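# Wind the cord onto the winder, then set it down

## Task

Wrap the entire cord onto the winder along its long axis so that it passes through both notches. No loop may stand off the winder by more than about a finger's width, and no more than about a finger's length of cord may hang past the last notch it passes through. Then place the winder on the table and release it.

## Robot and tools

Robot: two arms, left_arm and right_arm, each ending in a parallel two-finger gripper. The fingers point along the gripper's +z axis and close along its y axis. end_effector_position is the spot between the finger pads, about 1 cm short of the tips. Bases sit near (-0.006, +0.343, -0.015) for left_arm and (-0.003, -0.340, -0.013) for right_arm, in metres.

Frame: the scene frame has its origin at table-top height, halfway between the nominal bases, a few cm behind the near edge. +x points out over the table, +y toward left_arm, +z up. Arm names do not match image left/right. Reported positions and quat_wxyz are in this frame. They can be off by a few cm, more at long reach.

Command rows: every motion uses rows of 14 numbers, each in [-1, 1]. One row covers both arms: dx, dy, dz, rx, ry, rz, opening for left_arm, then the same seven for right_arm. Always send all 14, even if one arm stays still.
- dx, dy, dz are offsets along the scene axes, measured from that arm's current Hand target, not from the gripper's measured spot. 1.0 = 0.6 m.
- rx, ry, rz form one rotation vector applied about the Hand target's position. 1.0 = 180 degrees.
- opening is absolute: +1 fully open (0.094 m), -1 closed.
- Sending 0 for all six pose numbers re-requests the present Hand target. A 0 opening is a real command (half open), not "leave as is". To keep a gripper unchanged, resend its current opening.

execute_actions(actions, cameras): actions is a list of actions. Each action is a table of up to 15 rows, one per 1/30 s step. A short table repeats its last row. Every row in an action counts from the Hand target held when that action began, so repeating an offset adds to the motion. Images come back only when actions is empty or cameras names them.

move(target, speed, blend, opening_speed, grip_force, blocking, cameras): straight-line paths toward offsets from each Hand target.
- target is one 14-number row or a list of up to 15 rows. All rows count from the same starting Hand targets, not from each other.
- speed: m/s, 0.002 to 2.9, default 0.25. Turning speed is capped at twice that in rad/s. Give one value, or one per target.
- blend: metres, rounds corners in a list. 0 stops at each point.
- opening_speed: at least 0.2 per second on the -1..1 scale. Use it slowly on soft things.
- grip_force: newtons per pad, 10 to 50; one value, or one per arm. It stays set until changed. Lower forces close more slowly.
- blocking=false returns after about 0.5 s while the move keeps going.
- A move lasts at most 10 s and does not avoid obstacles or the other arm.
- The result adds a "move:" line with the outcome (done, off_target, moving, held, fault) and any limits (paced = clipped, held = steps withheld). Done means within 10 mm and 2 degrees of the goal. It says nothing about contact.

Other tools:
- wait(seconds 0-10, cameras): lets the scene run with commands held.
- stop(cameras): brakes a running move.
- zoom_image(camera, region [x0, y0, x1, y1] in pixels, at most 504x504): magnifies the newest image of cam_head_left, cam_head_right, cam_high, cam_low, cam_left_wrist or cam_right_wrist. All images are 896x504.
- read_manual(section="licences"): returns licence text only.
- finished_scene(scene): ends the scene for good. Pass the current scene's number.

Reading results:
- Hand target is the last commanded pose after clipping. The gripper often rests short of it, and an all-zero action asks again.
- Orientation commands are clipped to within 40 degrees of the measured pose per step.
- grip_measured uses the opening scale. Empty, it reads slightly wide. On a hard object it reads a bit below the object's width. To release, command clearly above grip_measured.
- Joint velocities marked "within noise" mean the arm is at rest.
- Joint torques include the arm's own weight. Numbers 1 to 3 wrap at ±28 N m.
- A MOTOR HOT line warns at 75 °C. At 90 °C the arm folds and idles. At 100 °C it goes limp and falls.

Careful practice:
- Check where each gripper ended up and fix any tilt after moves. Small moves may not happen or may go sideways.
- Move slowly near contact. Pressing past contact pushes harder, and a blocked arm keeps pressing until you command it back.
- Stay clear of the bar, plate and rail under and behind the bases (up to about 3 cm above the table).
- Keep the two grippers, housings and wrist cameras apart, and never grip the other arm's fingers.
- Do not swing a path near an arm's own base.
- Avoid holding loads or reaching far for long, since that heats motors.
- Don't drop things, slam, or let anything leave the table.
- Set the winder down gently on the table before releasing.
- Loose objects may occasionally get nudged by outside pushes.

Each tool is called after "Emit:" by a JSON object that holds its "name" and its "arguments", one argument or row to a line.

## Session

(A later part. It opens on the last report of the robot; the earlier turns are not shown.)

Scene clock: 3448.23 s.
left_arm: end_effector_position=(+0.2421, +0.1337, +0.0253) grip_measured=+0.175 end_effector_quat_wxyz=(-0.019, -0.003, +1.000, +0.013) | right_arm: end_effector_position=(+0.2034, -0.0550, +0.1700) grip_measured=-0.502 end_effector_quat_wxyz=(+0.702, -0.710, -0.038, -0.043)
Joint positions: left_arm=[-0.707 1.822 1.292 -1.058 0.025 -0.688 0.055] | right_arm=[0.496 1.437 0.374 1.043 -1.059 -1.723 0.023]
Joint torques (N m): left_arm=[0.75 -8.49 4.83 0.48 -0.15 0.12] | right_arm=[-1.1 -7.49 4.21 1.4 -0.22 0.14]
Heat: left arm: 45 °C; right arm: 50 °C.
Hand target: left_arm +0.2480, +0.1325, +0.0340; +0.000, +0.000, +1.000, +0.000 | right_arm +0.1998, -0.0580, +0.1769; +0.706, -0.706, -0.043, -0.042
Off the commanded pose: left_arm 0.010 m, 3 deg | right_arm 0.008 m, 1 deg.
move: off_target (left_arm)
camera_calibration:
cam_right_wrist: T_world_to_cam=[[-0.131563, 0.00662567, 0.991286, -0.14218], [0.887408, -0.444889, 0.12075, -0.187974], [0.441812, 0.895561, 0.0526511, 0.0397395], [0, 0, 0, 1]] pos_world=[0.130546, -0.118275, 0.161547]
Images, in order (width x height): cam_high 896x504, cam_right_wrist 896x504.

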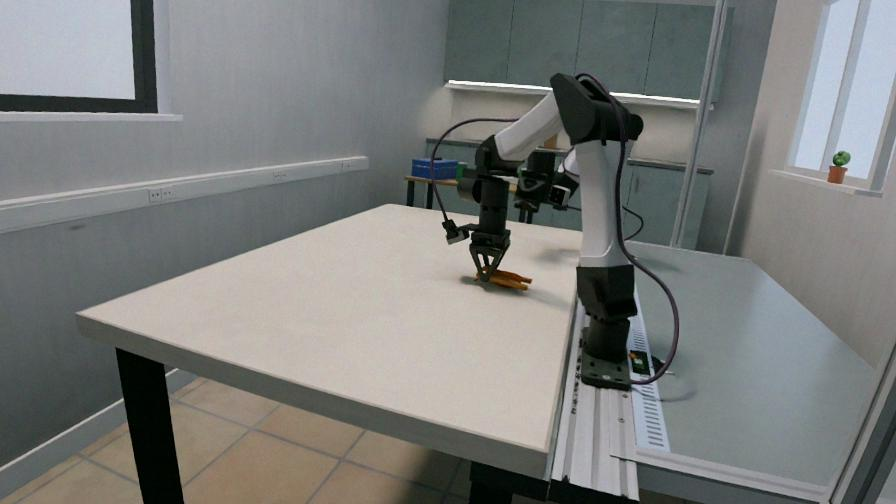

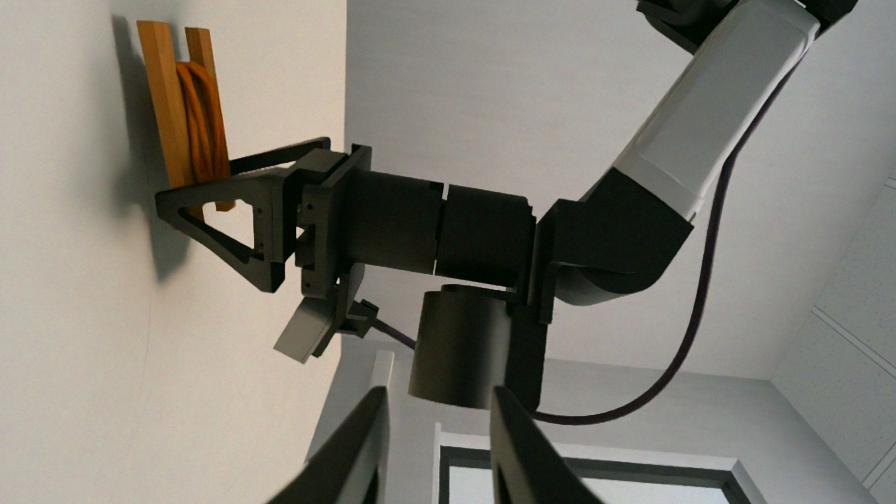

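Emit:
{"name": "move", "arguments": {
  "target": [
    [0,0,-0.0133,0,0,0,0.08, 0,0,0,0,0,0,-0.5]
  ],
  "speed": 0.04,
  "cameras": ["cam_high","cam_right_wrist"]
}}

Emit:
{"name": "zoom_image", "arguments": {
  "camera": "cam_high",
  "region": [440, 220, 560, 300]
}}

Emit:
{"name": "zoom_image", "arguments": {
  "camera": "cam_right_wrist",
  "region": [60, 0, 320, 300]
}}

Scene clock: 3453.90 s.
left_arm: end_effector_position=(+0.2425, +0.1335, +0.0201) grip_measured=+0.175 end_effector_quat_wxyz=(-0.015, -0.003, +1.000, +0.011) | right_arm: end_effector_position=(+0.2034, -0.0550, +0.1700) grip_measured=-0.502 end_effector_quat_wxyz=(+0.702, -0.710, -0.038, -0.043)
Joint positions: left_arm=[-0.707 1.822 1.27 -1.028 0.025 -0.688 0.055] | right_arm=[0.496 1.437 0.374 1.043 -1.059 -1.723 0.023]
Joint torques (N m): left_arm=[0.65 -7.83 4.81 0.52 -0.15 0.11] | right_arm=[-0.96 -7.65 4 1.36 -0.21 0.17]
Heat: left arm: 45 °C; right arm: 49 °C.
Hand target: left_arm +0.2480, +0.1325, +0.0260; +0.000, +0.000, +1.000, +0.000 | right_arm +0.1998, -0.0580, +0.1769; +0.706, -0.706, -0.043, -0.042
Off the commanded pose: left_arm 0.008 m, 2 deg | right_arm 0.008 m, 1 deg.
move: done
camera_calibration:
cam_right_wrist: T_world_to_cam=[[-0.131563, 0.00662567, 0.991286, -0.14218], [0.887408, -0.444889, 0.12075, -0.187974], [0.441812, 0.895561, 0.0526511, 0.0397395], [0, 0, 0, 1]] pos_world=[0.130546, -0.118275, 0.161547]
Images, in order (width x height): cam_high 896x504, cam_right_wrist 896x504.

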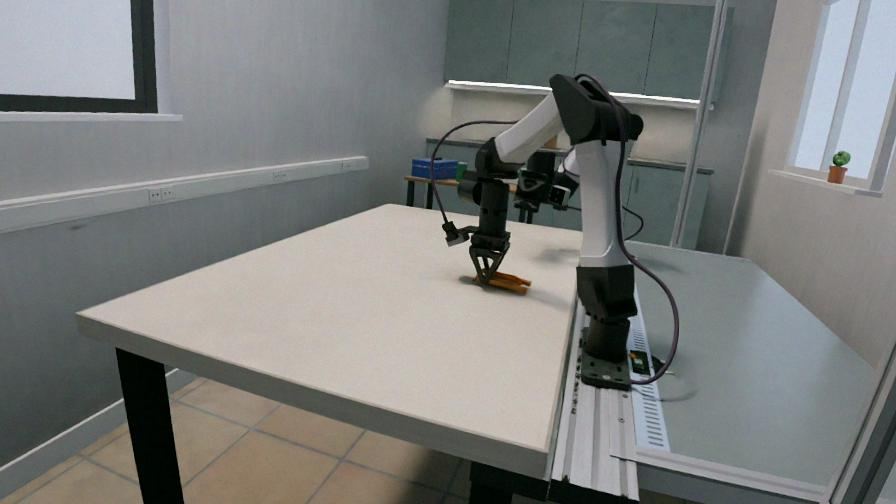

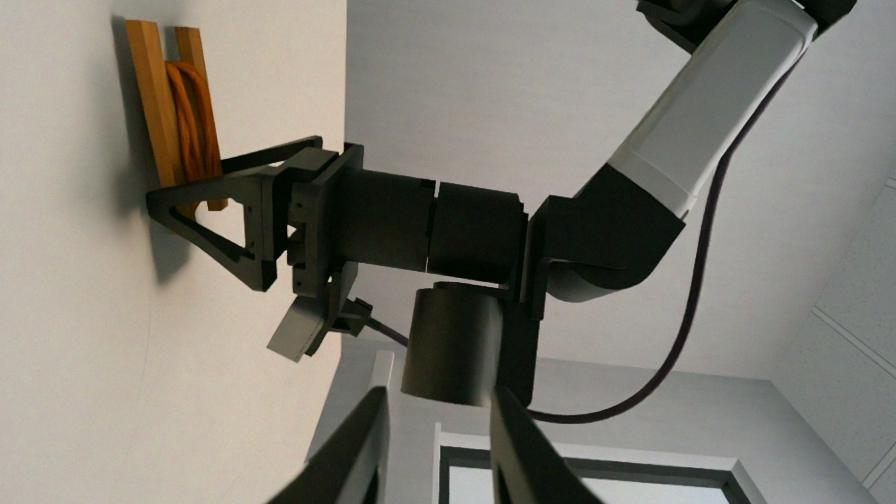

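Scaled by 4.200 from the camera's 896x504 image, which has a finer 1280x720 frame.

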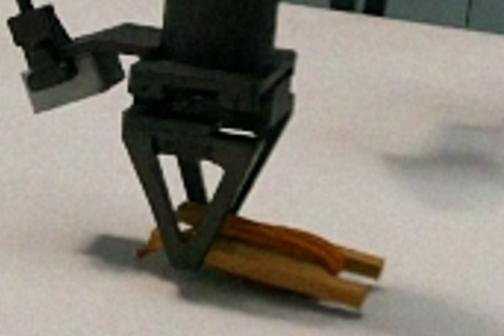

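Scaled by 1.680 from the camera's 896x504 image, which has a finer 1280x720 frame.

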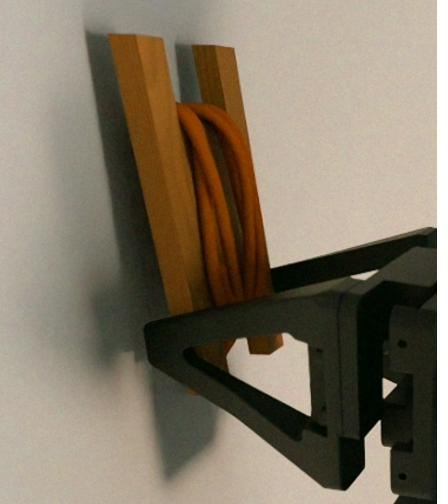

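Emit:
{"name": "move", "arguments": {
  "target": [
    [0,0,-0.0083,0,0,0,0.08, 0,0,0,0,0,0,-0.5]
  ],
  "speed": 0.03,
  "cameras": ["cam_high","cam_right_wrist"]
}}

Emit:
{"name": "zoom_image", "arguments": {
  "camera": "cam_high",
  "region": [440, 220, 560, 300]
}}

Emit:
{"name": "zoom_image", "arguments": {
  "camera": "cam_right_wrist",
  "region": [60, 0, 320, 300]
}}

Scene clock: 3461.63 s.
left_arm: end_effector_position=(+0.2428, +0.1334, +0.0170) grip_measured=+0.175 end_effector_quat_wxyz=(-0.013, -0.003, +1.000, +0.009) | right_arm: end_effector_position=(+0.2034, -0.0550, +0.1700) grip_measured=-0.502 end_effector_quat_wxyz=(+0.702, -0.710, -0.038, -0.043)
Joint positions: left_arm=[-0.707 1.822 1.257 -1.009 0.025 -0.688 0.055] | right_arm=[0.496 1.437 0.374 1.043 -1.059 -1.723 0.023]
Joint torques (N m): left_arm=[0.7 -7.34 4.78 0.54 -0.15 0.12] | right_arm=[-1.02 -7.73 4.05 1.37 -0.26 0.13]
Heat: left arm: 45 °C; right arm: 49 °C.
Hand target: left_arm +0.2480, +0.1325, +0.0210; +0.000, +0.000, +1.000, +0.000 | right_arm +0.1998, -0.0580, +0.1769; +0.706, -0.706, -0.043, -0.042
Off the commanded pose: left_arm 0.007 m, 2 deg | right_arm 0.008 m, 1 deg.
move: done
camera_calibration:
cam_right_wrist: T_world_to_cam=[[-0.131563, 0.00662567, 0.991286, -0.14218], [0.887408, -0.444889, 0.12075, -0.187974], [0.441812, 0.895561, 0.0526511, 0.0397395], [0, 0, 0, 1]] pos_world=[0.130546, -0.118275, 0.161547]
Images, in order (width x height): cam_high 896x504, cam_right_wrist 896x504.

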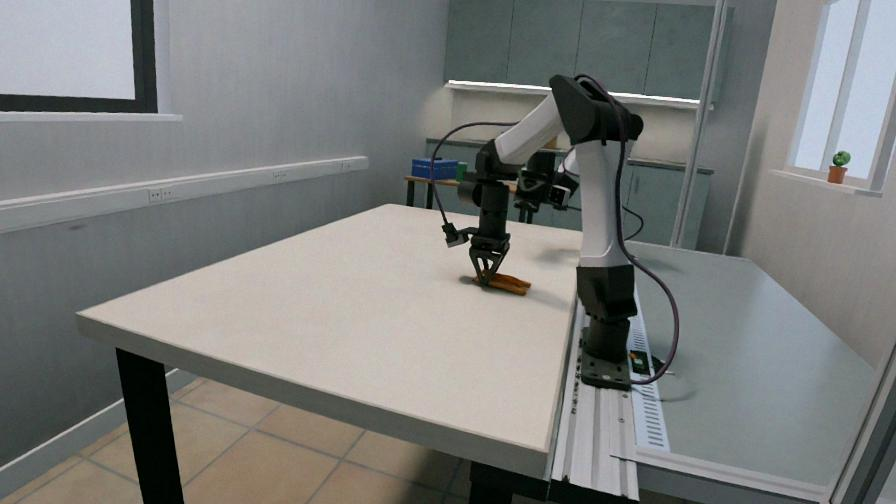

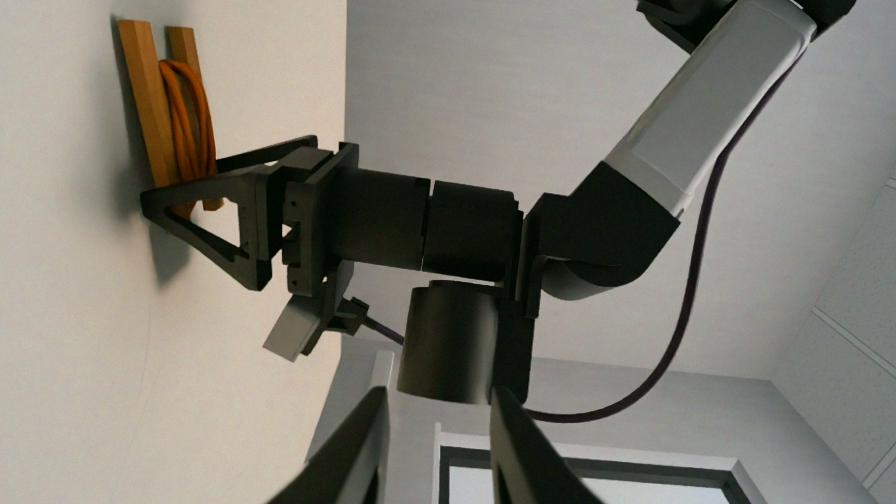

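Scaled by 4.200 from the camera's 896x504 image, which has a finer 1280x720 frame.

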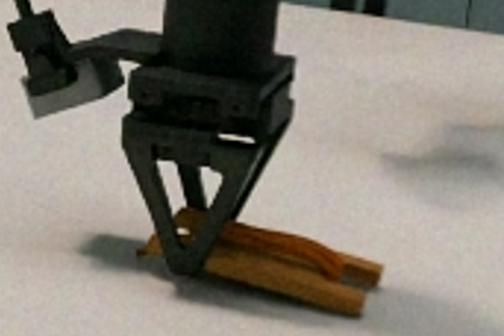

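Scaled by 1.680 from the camera's 896x504 image, which has a finer 1280x720 frame.

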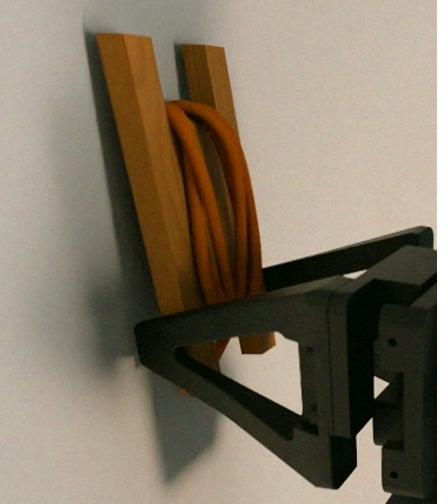

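Emit:
{"name": "move", "arguments": {
  "target": [
    [0,0,-0.0083,0,0,0,0.08, 0,0,0,0,0,0,-0.5]
  ],
  "speed": 0.03,
  "cameras": ["cam_high","cam_right_wrist"]
}}

Emit:
{"name": "zoom_image", "arguments": {
  "camera": "cam_right_wrist",
  "region": [60, 0, 320, 300]
}}

Scene clock: 3473.60 s.
left_arm: end_effector_position=(+0.2424, +0.1337, +0.0148) grip_measured=+0.175 end_effector_quat_wxyz=(-0.013, -0.003, +1.000, +0.008) | right_arm: end_effector_position=(+0.2034, -0.0550, +0.1700) grip_measured=-0.502 end_effector_quat_wxyz=(+0.702, -0.710, -0.038, -0.043)
Joint positions: left_arm=[-0.707 1.822 1.248 -0.999 0.025 -0.688 0.055] | right_arm=[0.496 1.437 0.374 1.043 -1.059 -1.723 0.023]
Joint torques (N m): left_arm=[0.62 -6.82 4.49 0.63 -0.16 0.11] | right_arm=[-1.24 -7.64 4.22 1.42 -0.24 0.08]
Heat: left arm: 45 °C; right arm: 48 °C.
Hand target: left_arm +0.2480, +0.1326, +0.0160; +0.000, +0.000, +1.000, +0.001 | right_arm +0.1998, -0.0580, +0.1769; +0.706, -0.706, -0.043, -0.042
Off the commanded pose: left_arm 0.006 m, 2 deg | right_arm 0.008 m, 1 deg.
move: done
camera_calibration:
cam_right_wrist: T_world_to_cam=[[-0.131563, 0.00662567, 0.991286, -0.14218], [0.887408, -0.444889, 0.12075, -0.187974], [0.441812, 0.895561, 0.0526511, 0.0397395], [0, 0, 0, 1]] pos_world=[0.130546, -0.118275, 0.161547]
Images, in order (width x height): cam_high 896x504, cam_right_wrist 896x504.

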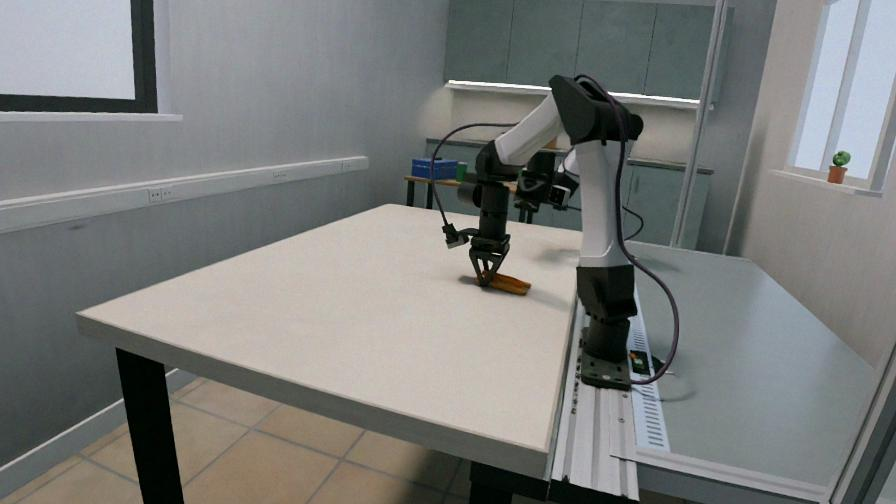

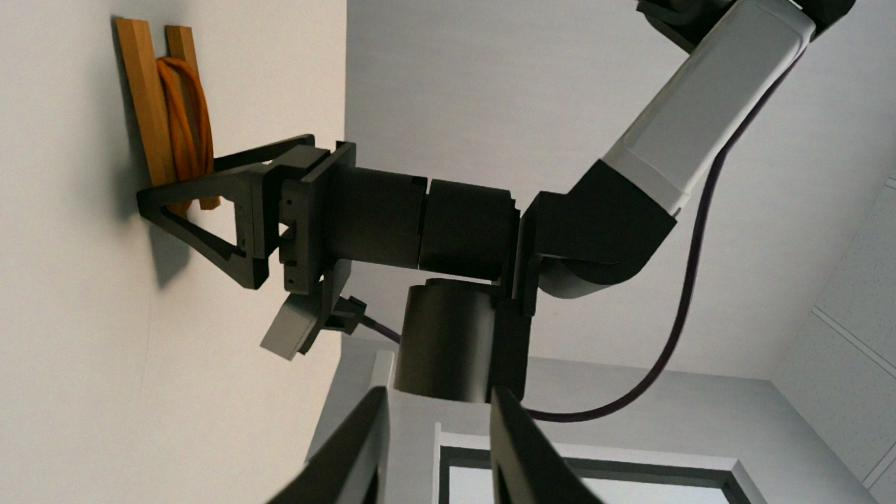

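Scaled by 1.680 from the camera's 896x504 image, which has a finer 1280x720 frame.

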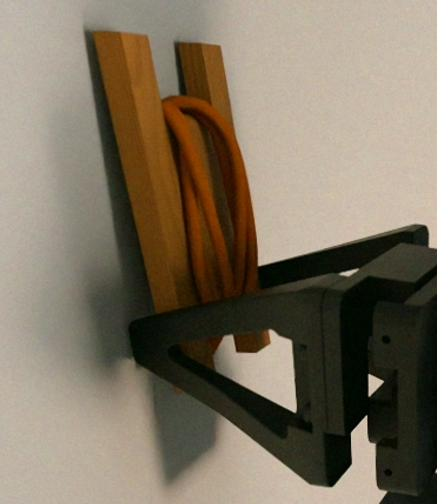

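Emit:
{"name": "move", "arguments": {
  "target": [
    [0,0,0.003,0,0,0,0.7, 0,0,0,0,0,0,-0.5]
  ],
  "speed": 0.03,
  "opening_speed": 0.4,
  "cameras": ["cam_high","cam_right_wrist","cam_left_wrist"]
}}

Emit:
{"name": "zoom_image", "arguments": {
  "camera": "cam_right_wrist",
  "region": [60, 0, 320, 300]
}}

Scene clock: 3480.10 s.
left_arm: end_effector_position=(+0.2428, +0.1334, +0.0148) grip_measured=+0.698 end_effector_quat_wxyz=(-0.012, -0.003, +1.000, +0.008) | right_arm: end_effector_position=(+0.2034, -0.0550, +0.1700) grip_measured=-0.502 end_effector_quat_wxyz=(+0.702, -0.710, -0.038, -0.043)
Joint positions: left_arm=[-0.707 1.822 1.248 -0.997 0.025 -0.688 0.08] | right_arm=[0.496 1.437 0.374 1.043 -1.059 -1.723 0.023]
Joint torques (N m): left_arm=[0.65 -6.98 4.78 0.55 -0.16 0.12] | right_arm=[-1.05 -7.43 4.23 1.41 -0.19 0.15]
Heat: left arm: 45 °C; right arm: 48 °C.
Hand target: left_arm +0.2480, +0.1325, +0.0178; +0.000, +0.000, +1.000, +0.000 | right_arm +0.1998, -0.0580, +0.1769; +0.706, -0.706, -0.043, -0.042
Off the commanded pose: left_arm 0.006 m, 2 deg | right_arm 0.008 m, 1 deg.
move: done
camera_calibration:
cam_left_wrist: T_world_to_cam=[[-0.014728, -0.999872, 0.00630258, 0.137556], [-0.89834, 0.0159997, 0.43901, 0.24841], [-0.439054, 0.000803872, -0.89846, 0.210191], [0, 0, 0, 1]] pos_world=[0.317468, 0.133395, 0.0789266]
cam_right_wrist: T_world_to_cam=[[-0.131563, 0.00662567, 0.991286, -0.14218], [0.887408, -0.444889, 0.12075, -0.187974], [0.441812, 0.895561, 0.0526511, 0.0397395], [0, 0, 0, 1]] pos_world=[0.130546, -0.118275, 0.161547]
Images, in order (width x height): cam_high 896x504, cam_left_wrist 896x504, cam_right_wrist 896x504.

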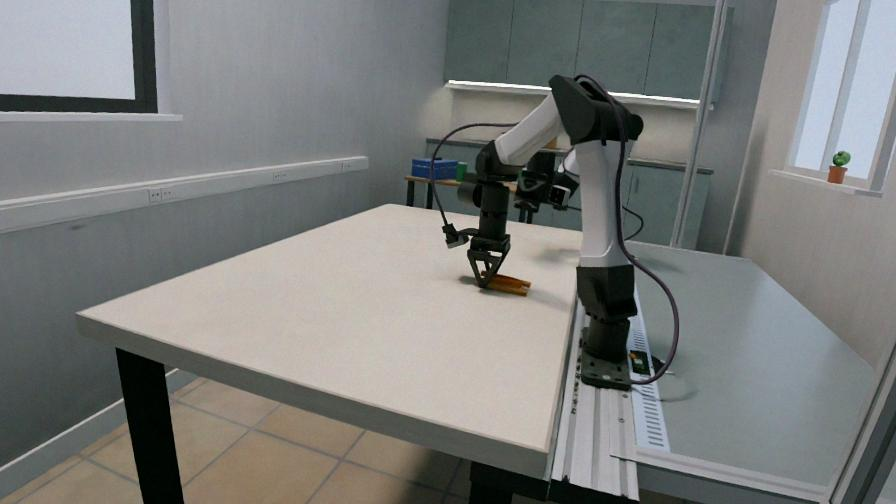

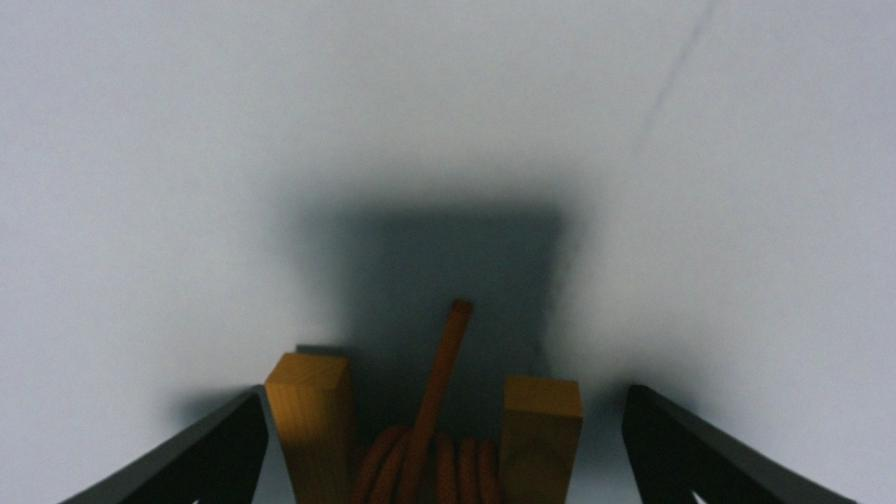

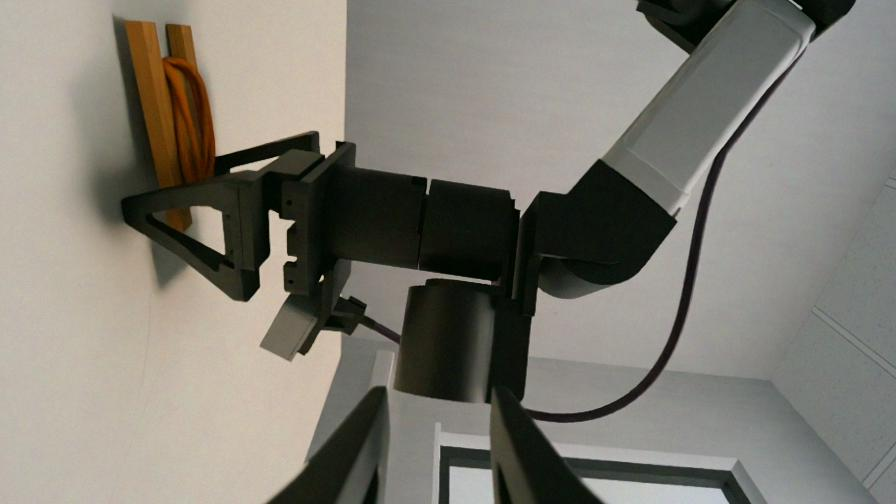

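Scaled by 1.680 from the camera's 896x504 image, which has a finer 1280x720 frame.

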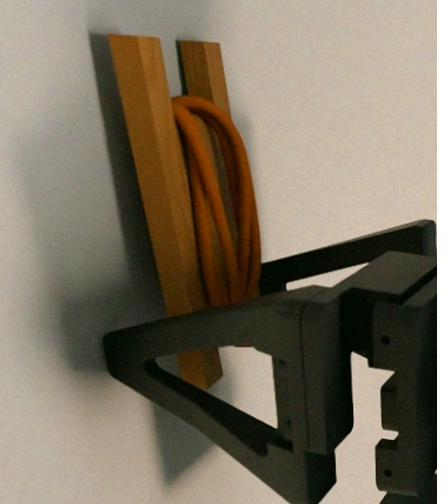

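Emit:
{"name": "move", "arguments": {
  "target": [
    [0,0,0.2,0,0,0,0.7, 0,0,0,0,0,0,-0.5]
  ],
  "speed": 0.12,
  "cameras": ["cam_high","cam_low","cam_right_wrist","cam_left_wrist"]
}}

Emit:
{"name": "zoom_image", "arguments": {
  "camera": "cam_right_wrist",
  "region": [60, 0, 320, 300]
}}

Emit:
{"name": "zoom_image", "arguments": {
  "camera": "cam_high",
  "region": [440, 220, 560, 300]
}}

Scene clock: 3487.10 s.
left_arm: end_effector_position=(+0.2454, +0.1306, +0.1198) grip_measured=+0.698 end_effector_quat_wxyz=(-0.018, -0.002, +1.000, +0.013) | right_arm: end_effector_position=(+0.2034, -0.0550, +0.1700) grip_measured=-0.502 end_effector_quat_wxyz=(+0.702, -0.710, -0.038, -0.043)
Joint positions: left_arm=[-0.702 1.789 1.63 -1.427 0.025 -0.682 0.08] | right_arm=[0.496 1.437 0.374 1.043 -1.059 -1.723 0.023]
Joint torques (N m): left_arm=[0.85 -8.65 7.46 0.09 -0.16 0.13] | right_arm=[-1.25 -7.69 4.34 1.38 -0.28 0.12]
Heat: left arm: 45 °C; right arm: 48 °C.
Hand target: left_arm +0.2479, +0.1325, +0.1379; +0.000, +0.000, +1.000, +0.001 | right_arm +0.1998, -0.0580, +0.1769; +0.706, -0.706, -0.043, -0.042
Off the commanded pose: left_arm 0.018 m, 3 deg | right_arm 0.008 m, 1 deg.
move: off_target (left_arm)
camera_calibration:
cam_left_wrist: T_world_to_cam=[[-0.0155466, -0.999874, -0.00326448, 0.135461], [-0.892959, 0.0124151, 0.449968, 0.202462], [-0.44987, 0.0099105, -0.893039, 0.306476], [0, 0, 0, 1]] pos_world=[0.32077, 0.129893, 0.183036]
cam_right_wrist: T_world_to_cam=[[-0.131563, 0.00662567, 0.991286, -0.14218], [0.887408, -0.444889, 0.12075, -0.187974], [0.441812, 0.895561, 0.0526511, 0.0397395], [0, 0, 0, 1]] pos_world=[0.130546, -0.118275, 0.161547]
Images, in order (width x height): cam_high 896x504, cam_low 896x504, cam_left_wrist 896x504, cam_right_wrist 896x504.

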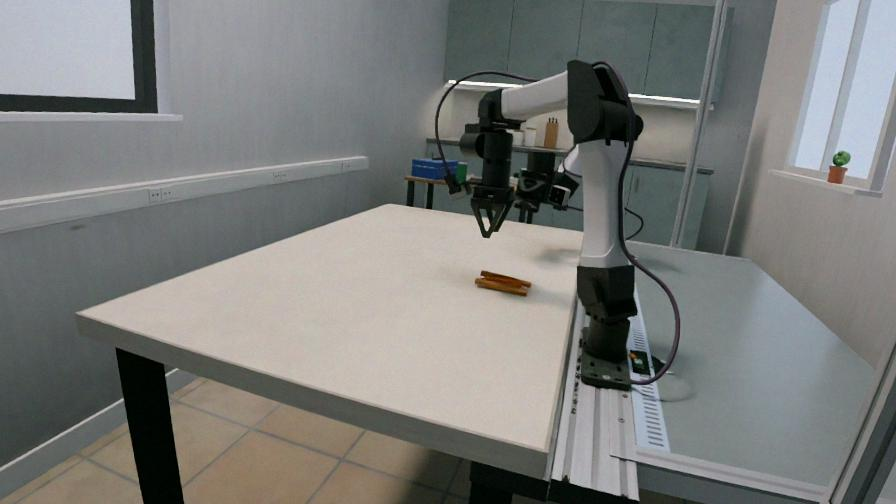

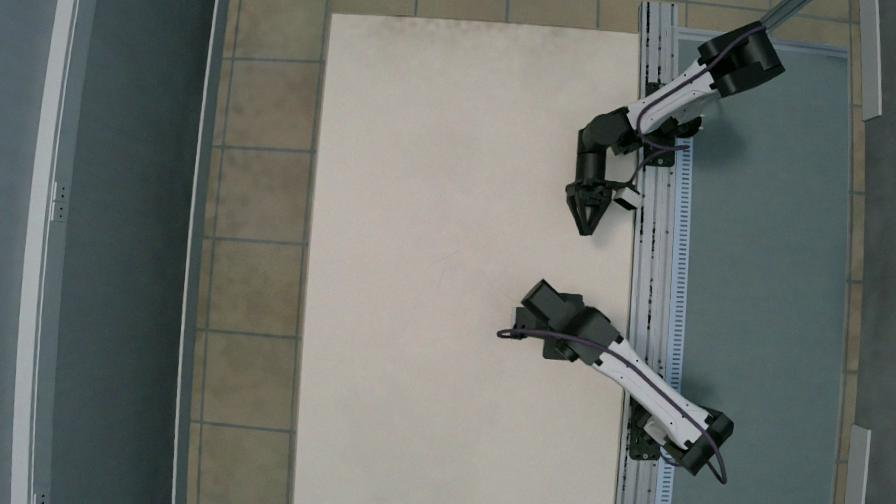

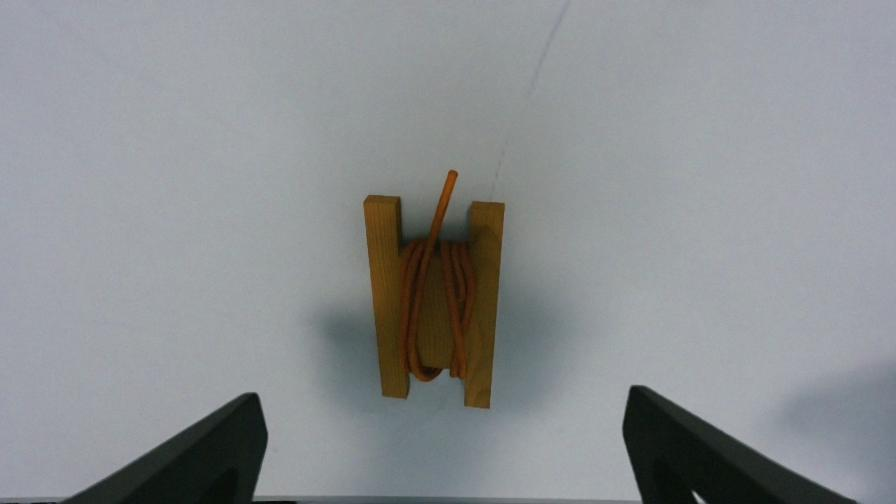

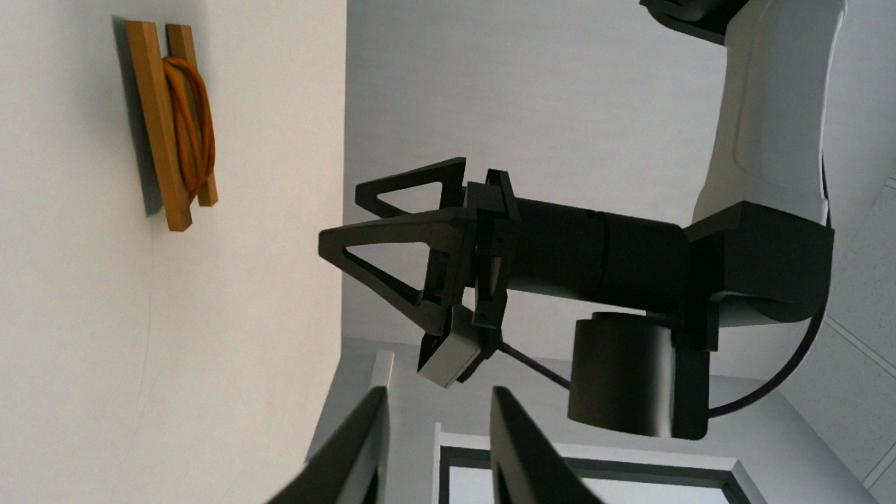

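Scaled by 1.680 from the camera's 896x504 image, which has a finer 1280x720 frame.

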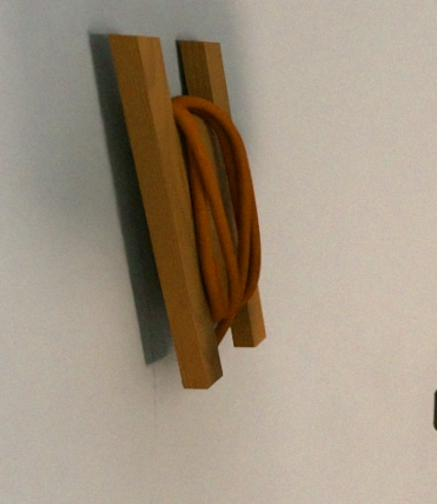

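Scaled by 4.200 from the camera's 896x504 image, which has a finer 1280x720 frame.

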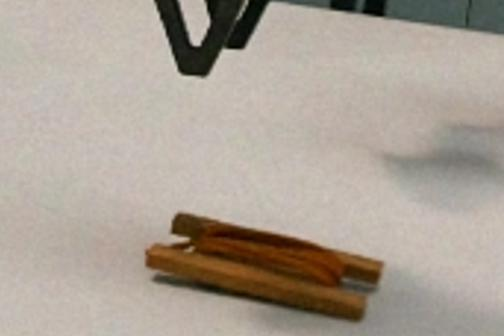

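Emit:
{"name": "zoom_image", "arguments": {
  "camera": "cam_left_wrist",
  "region": [340, 150, 540, 420]
}}

Scaled by 1.867 from the camera's 896x504 image, which has a finer 1280x720 frame.

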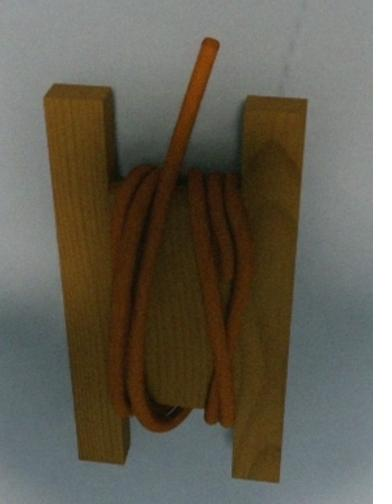

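Emit:
{"name": "move", "arguments": {
  "target": [
    [0.15,0,-0.08,0,0,0,0.7, 0,0,0,0,0,0,-0.5]
  ],
  "speed": 0.2,
  "cameras": ["cam_left_wrist"]
}}

Emit:
{"name": "zoom_image", "arguments": {
  "camera": "cam_left_wrist",
  "region": [320, 60, 560, 380]
}}

Scene clock: 3568.50 s.
left_arm: end_effector_position=(+0.3288, +0.1356, +0.0852) grip_measured=+0.698 end_effector_quat_wxyz=(-0.014, -0.004, +1.000, +0.009) | right_arm: end_effector_position=(+0.2034, -0.0550, +0.1700) grip_measured=-0.502 end_effector_quat_wxyz=(+0.702, -0.710, -0.038, -0.043)
Joint positions: left_arm=[-0.56 2.045 1.841 -1.374 0.025 -0.543 0.08] | right_arm=[0.496 1.437 0.374 1.043 -1.059 -1.723 0.023]
Joint torques (N m): left_arm=[0.64 -7.27 7.61 0.44 -0.11 0.11] | right_arm=[-1.14 -7.45 4.08 1.38 -0.23 0.14]
Heat: left arm: 50 °C; right arm: 47 °C.
Hand target: left_arm +0.3380, +0.1326, +0.0897; +0.000, +0.000, +1.000, +0.001 | right_arm +0.1998, -0.0580, +0.1769; +0.706, -0.706, -0.043, -0.042
Off the commanded pose: left_arm 0.011 m, 2 deg | right_arm 0.008 m, 1 deg.
move: off_target (left_arm)
camera_calibration:
cam_left_wrist: T_world_to_cam=[[-0.0119284, -0.999918, 0.00475183, 0.139791], [-0.896971, 0.0128003, 0.441904, 0.294438], [-0.441928, 0.00100895, -0.89705, 0.312029], [0, 0, 0, 1]] pos_world=[0.403664, 0.135695, 0.149128]
Images, in order (width x height): cam_left_wrist 896x504.

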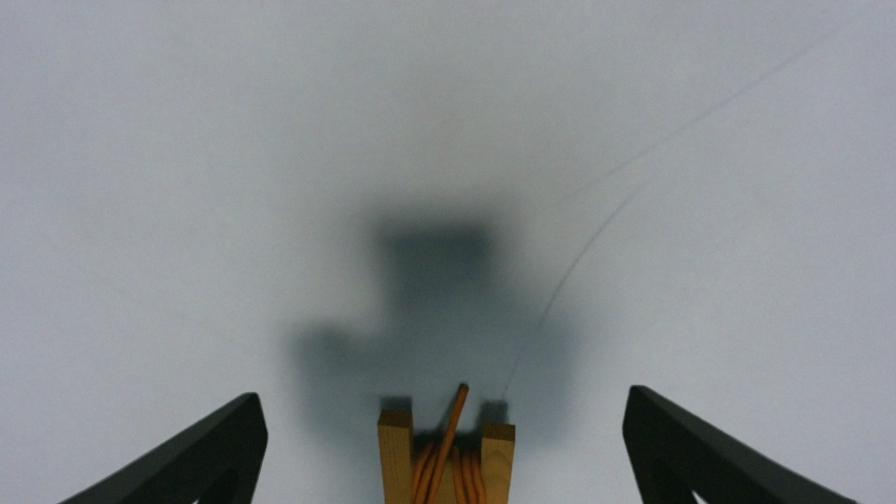

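Scaled by 1.575 from the camera's 896x504 image, which has a finer 1280x720 frame.

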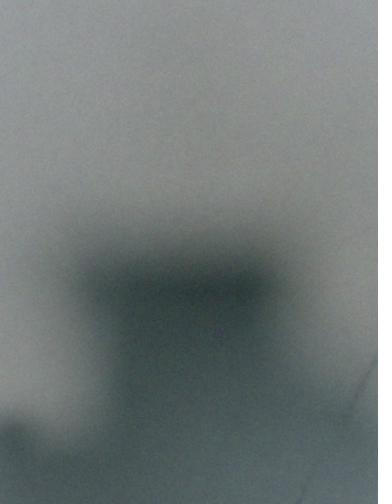

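Emit:
{"name": "zoom_image", "arguments": {
  "camera": "cam_left_wrist",
  "region": [360, 360, 540, 504]
}}

Scaled by 2.800 from the camera's 896x504 image, which has a finer 1280x720 frame.

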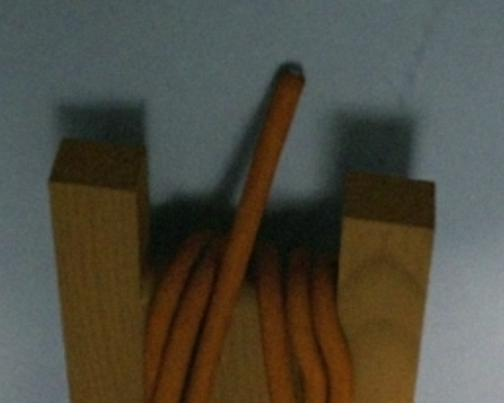

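Emit:
{"name": "finished_scene", "arguments": {
  "scene": 1
}}

The scene is finished: the task was done.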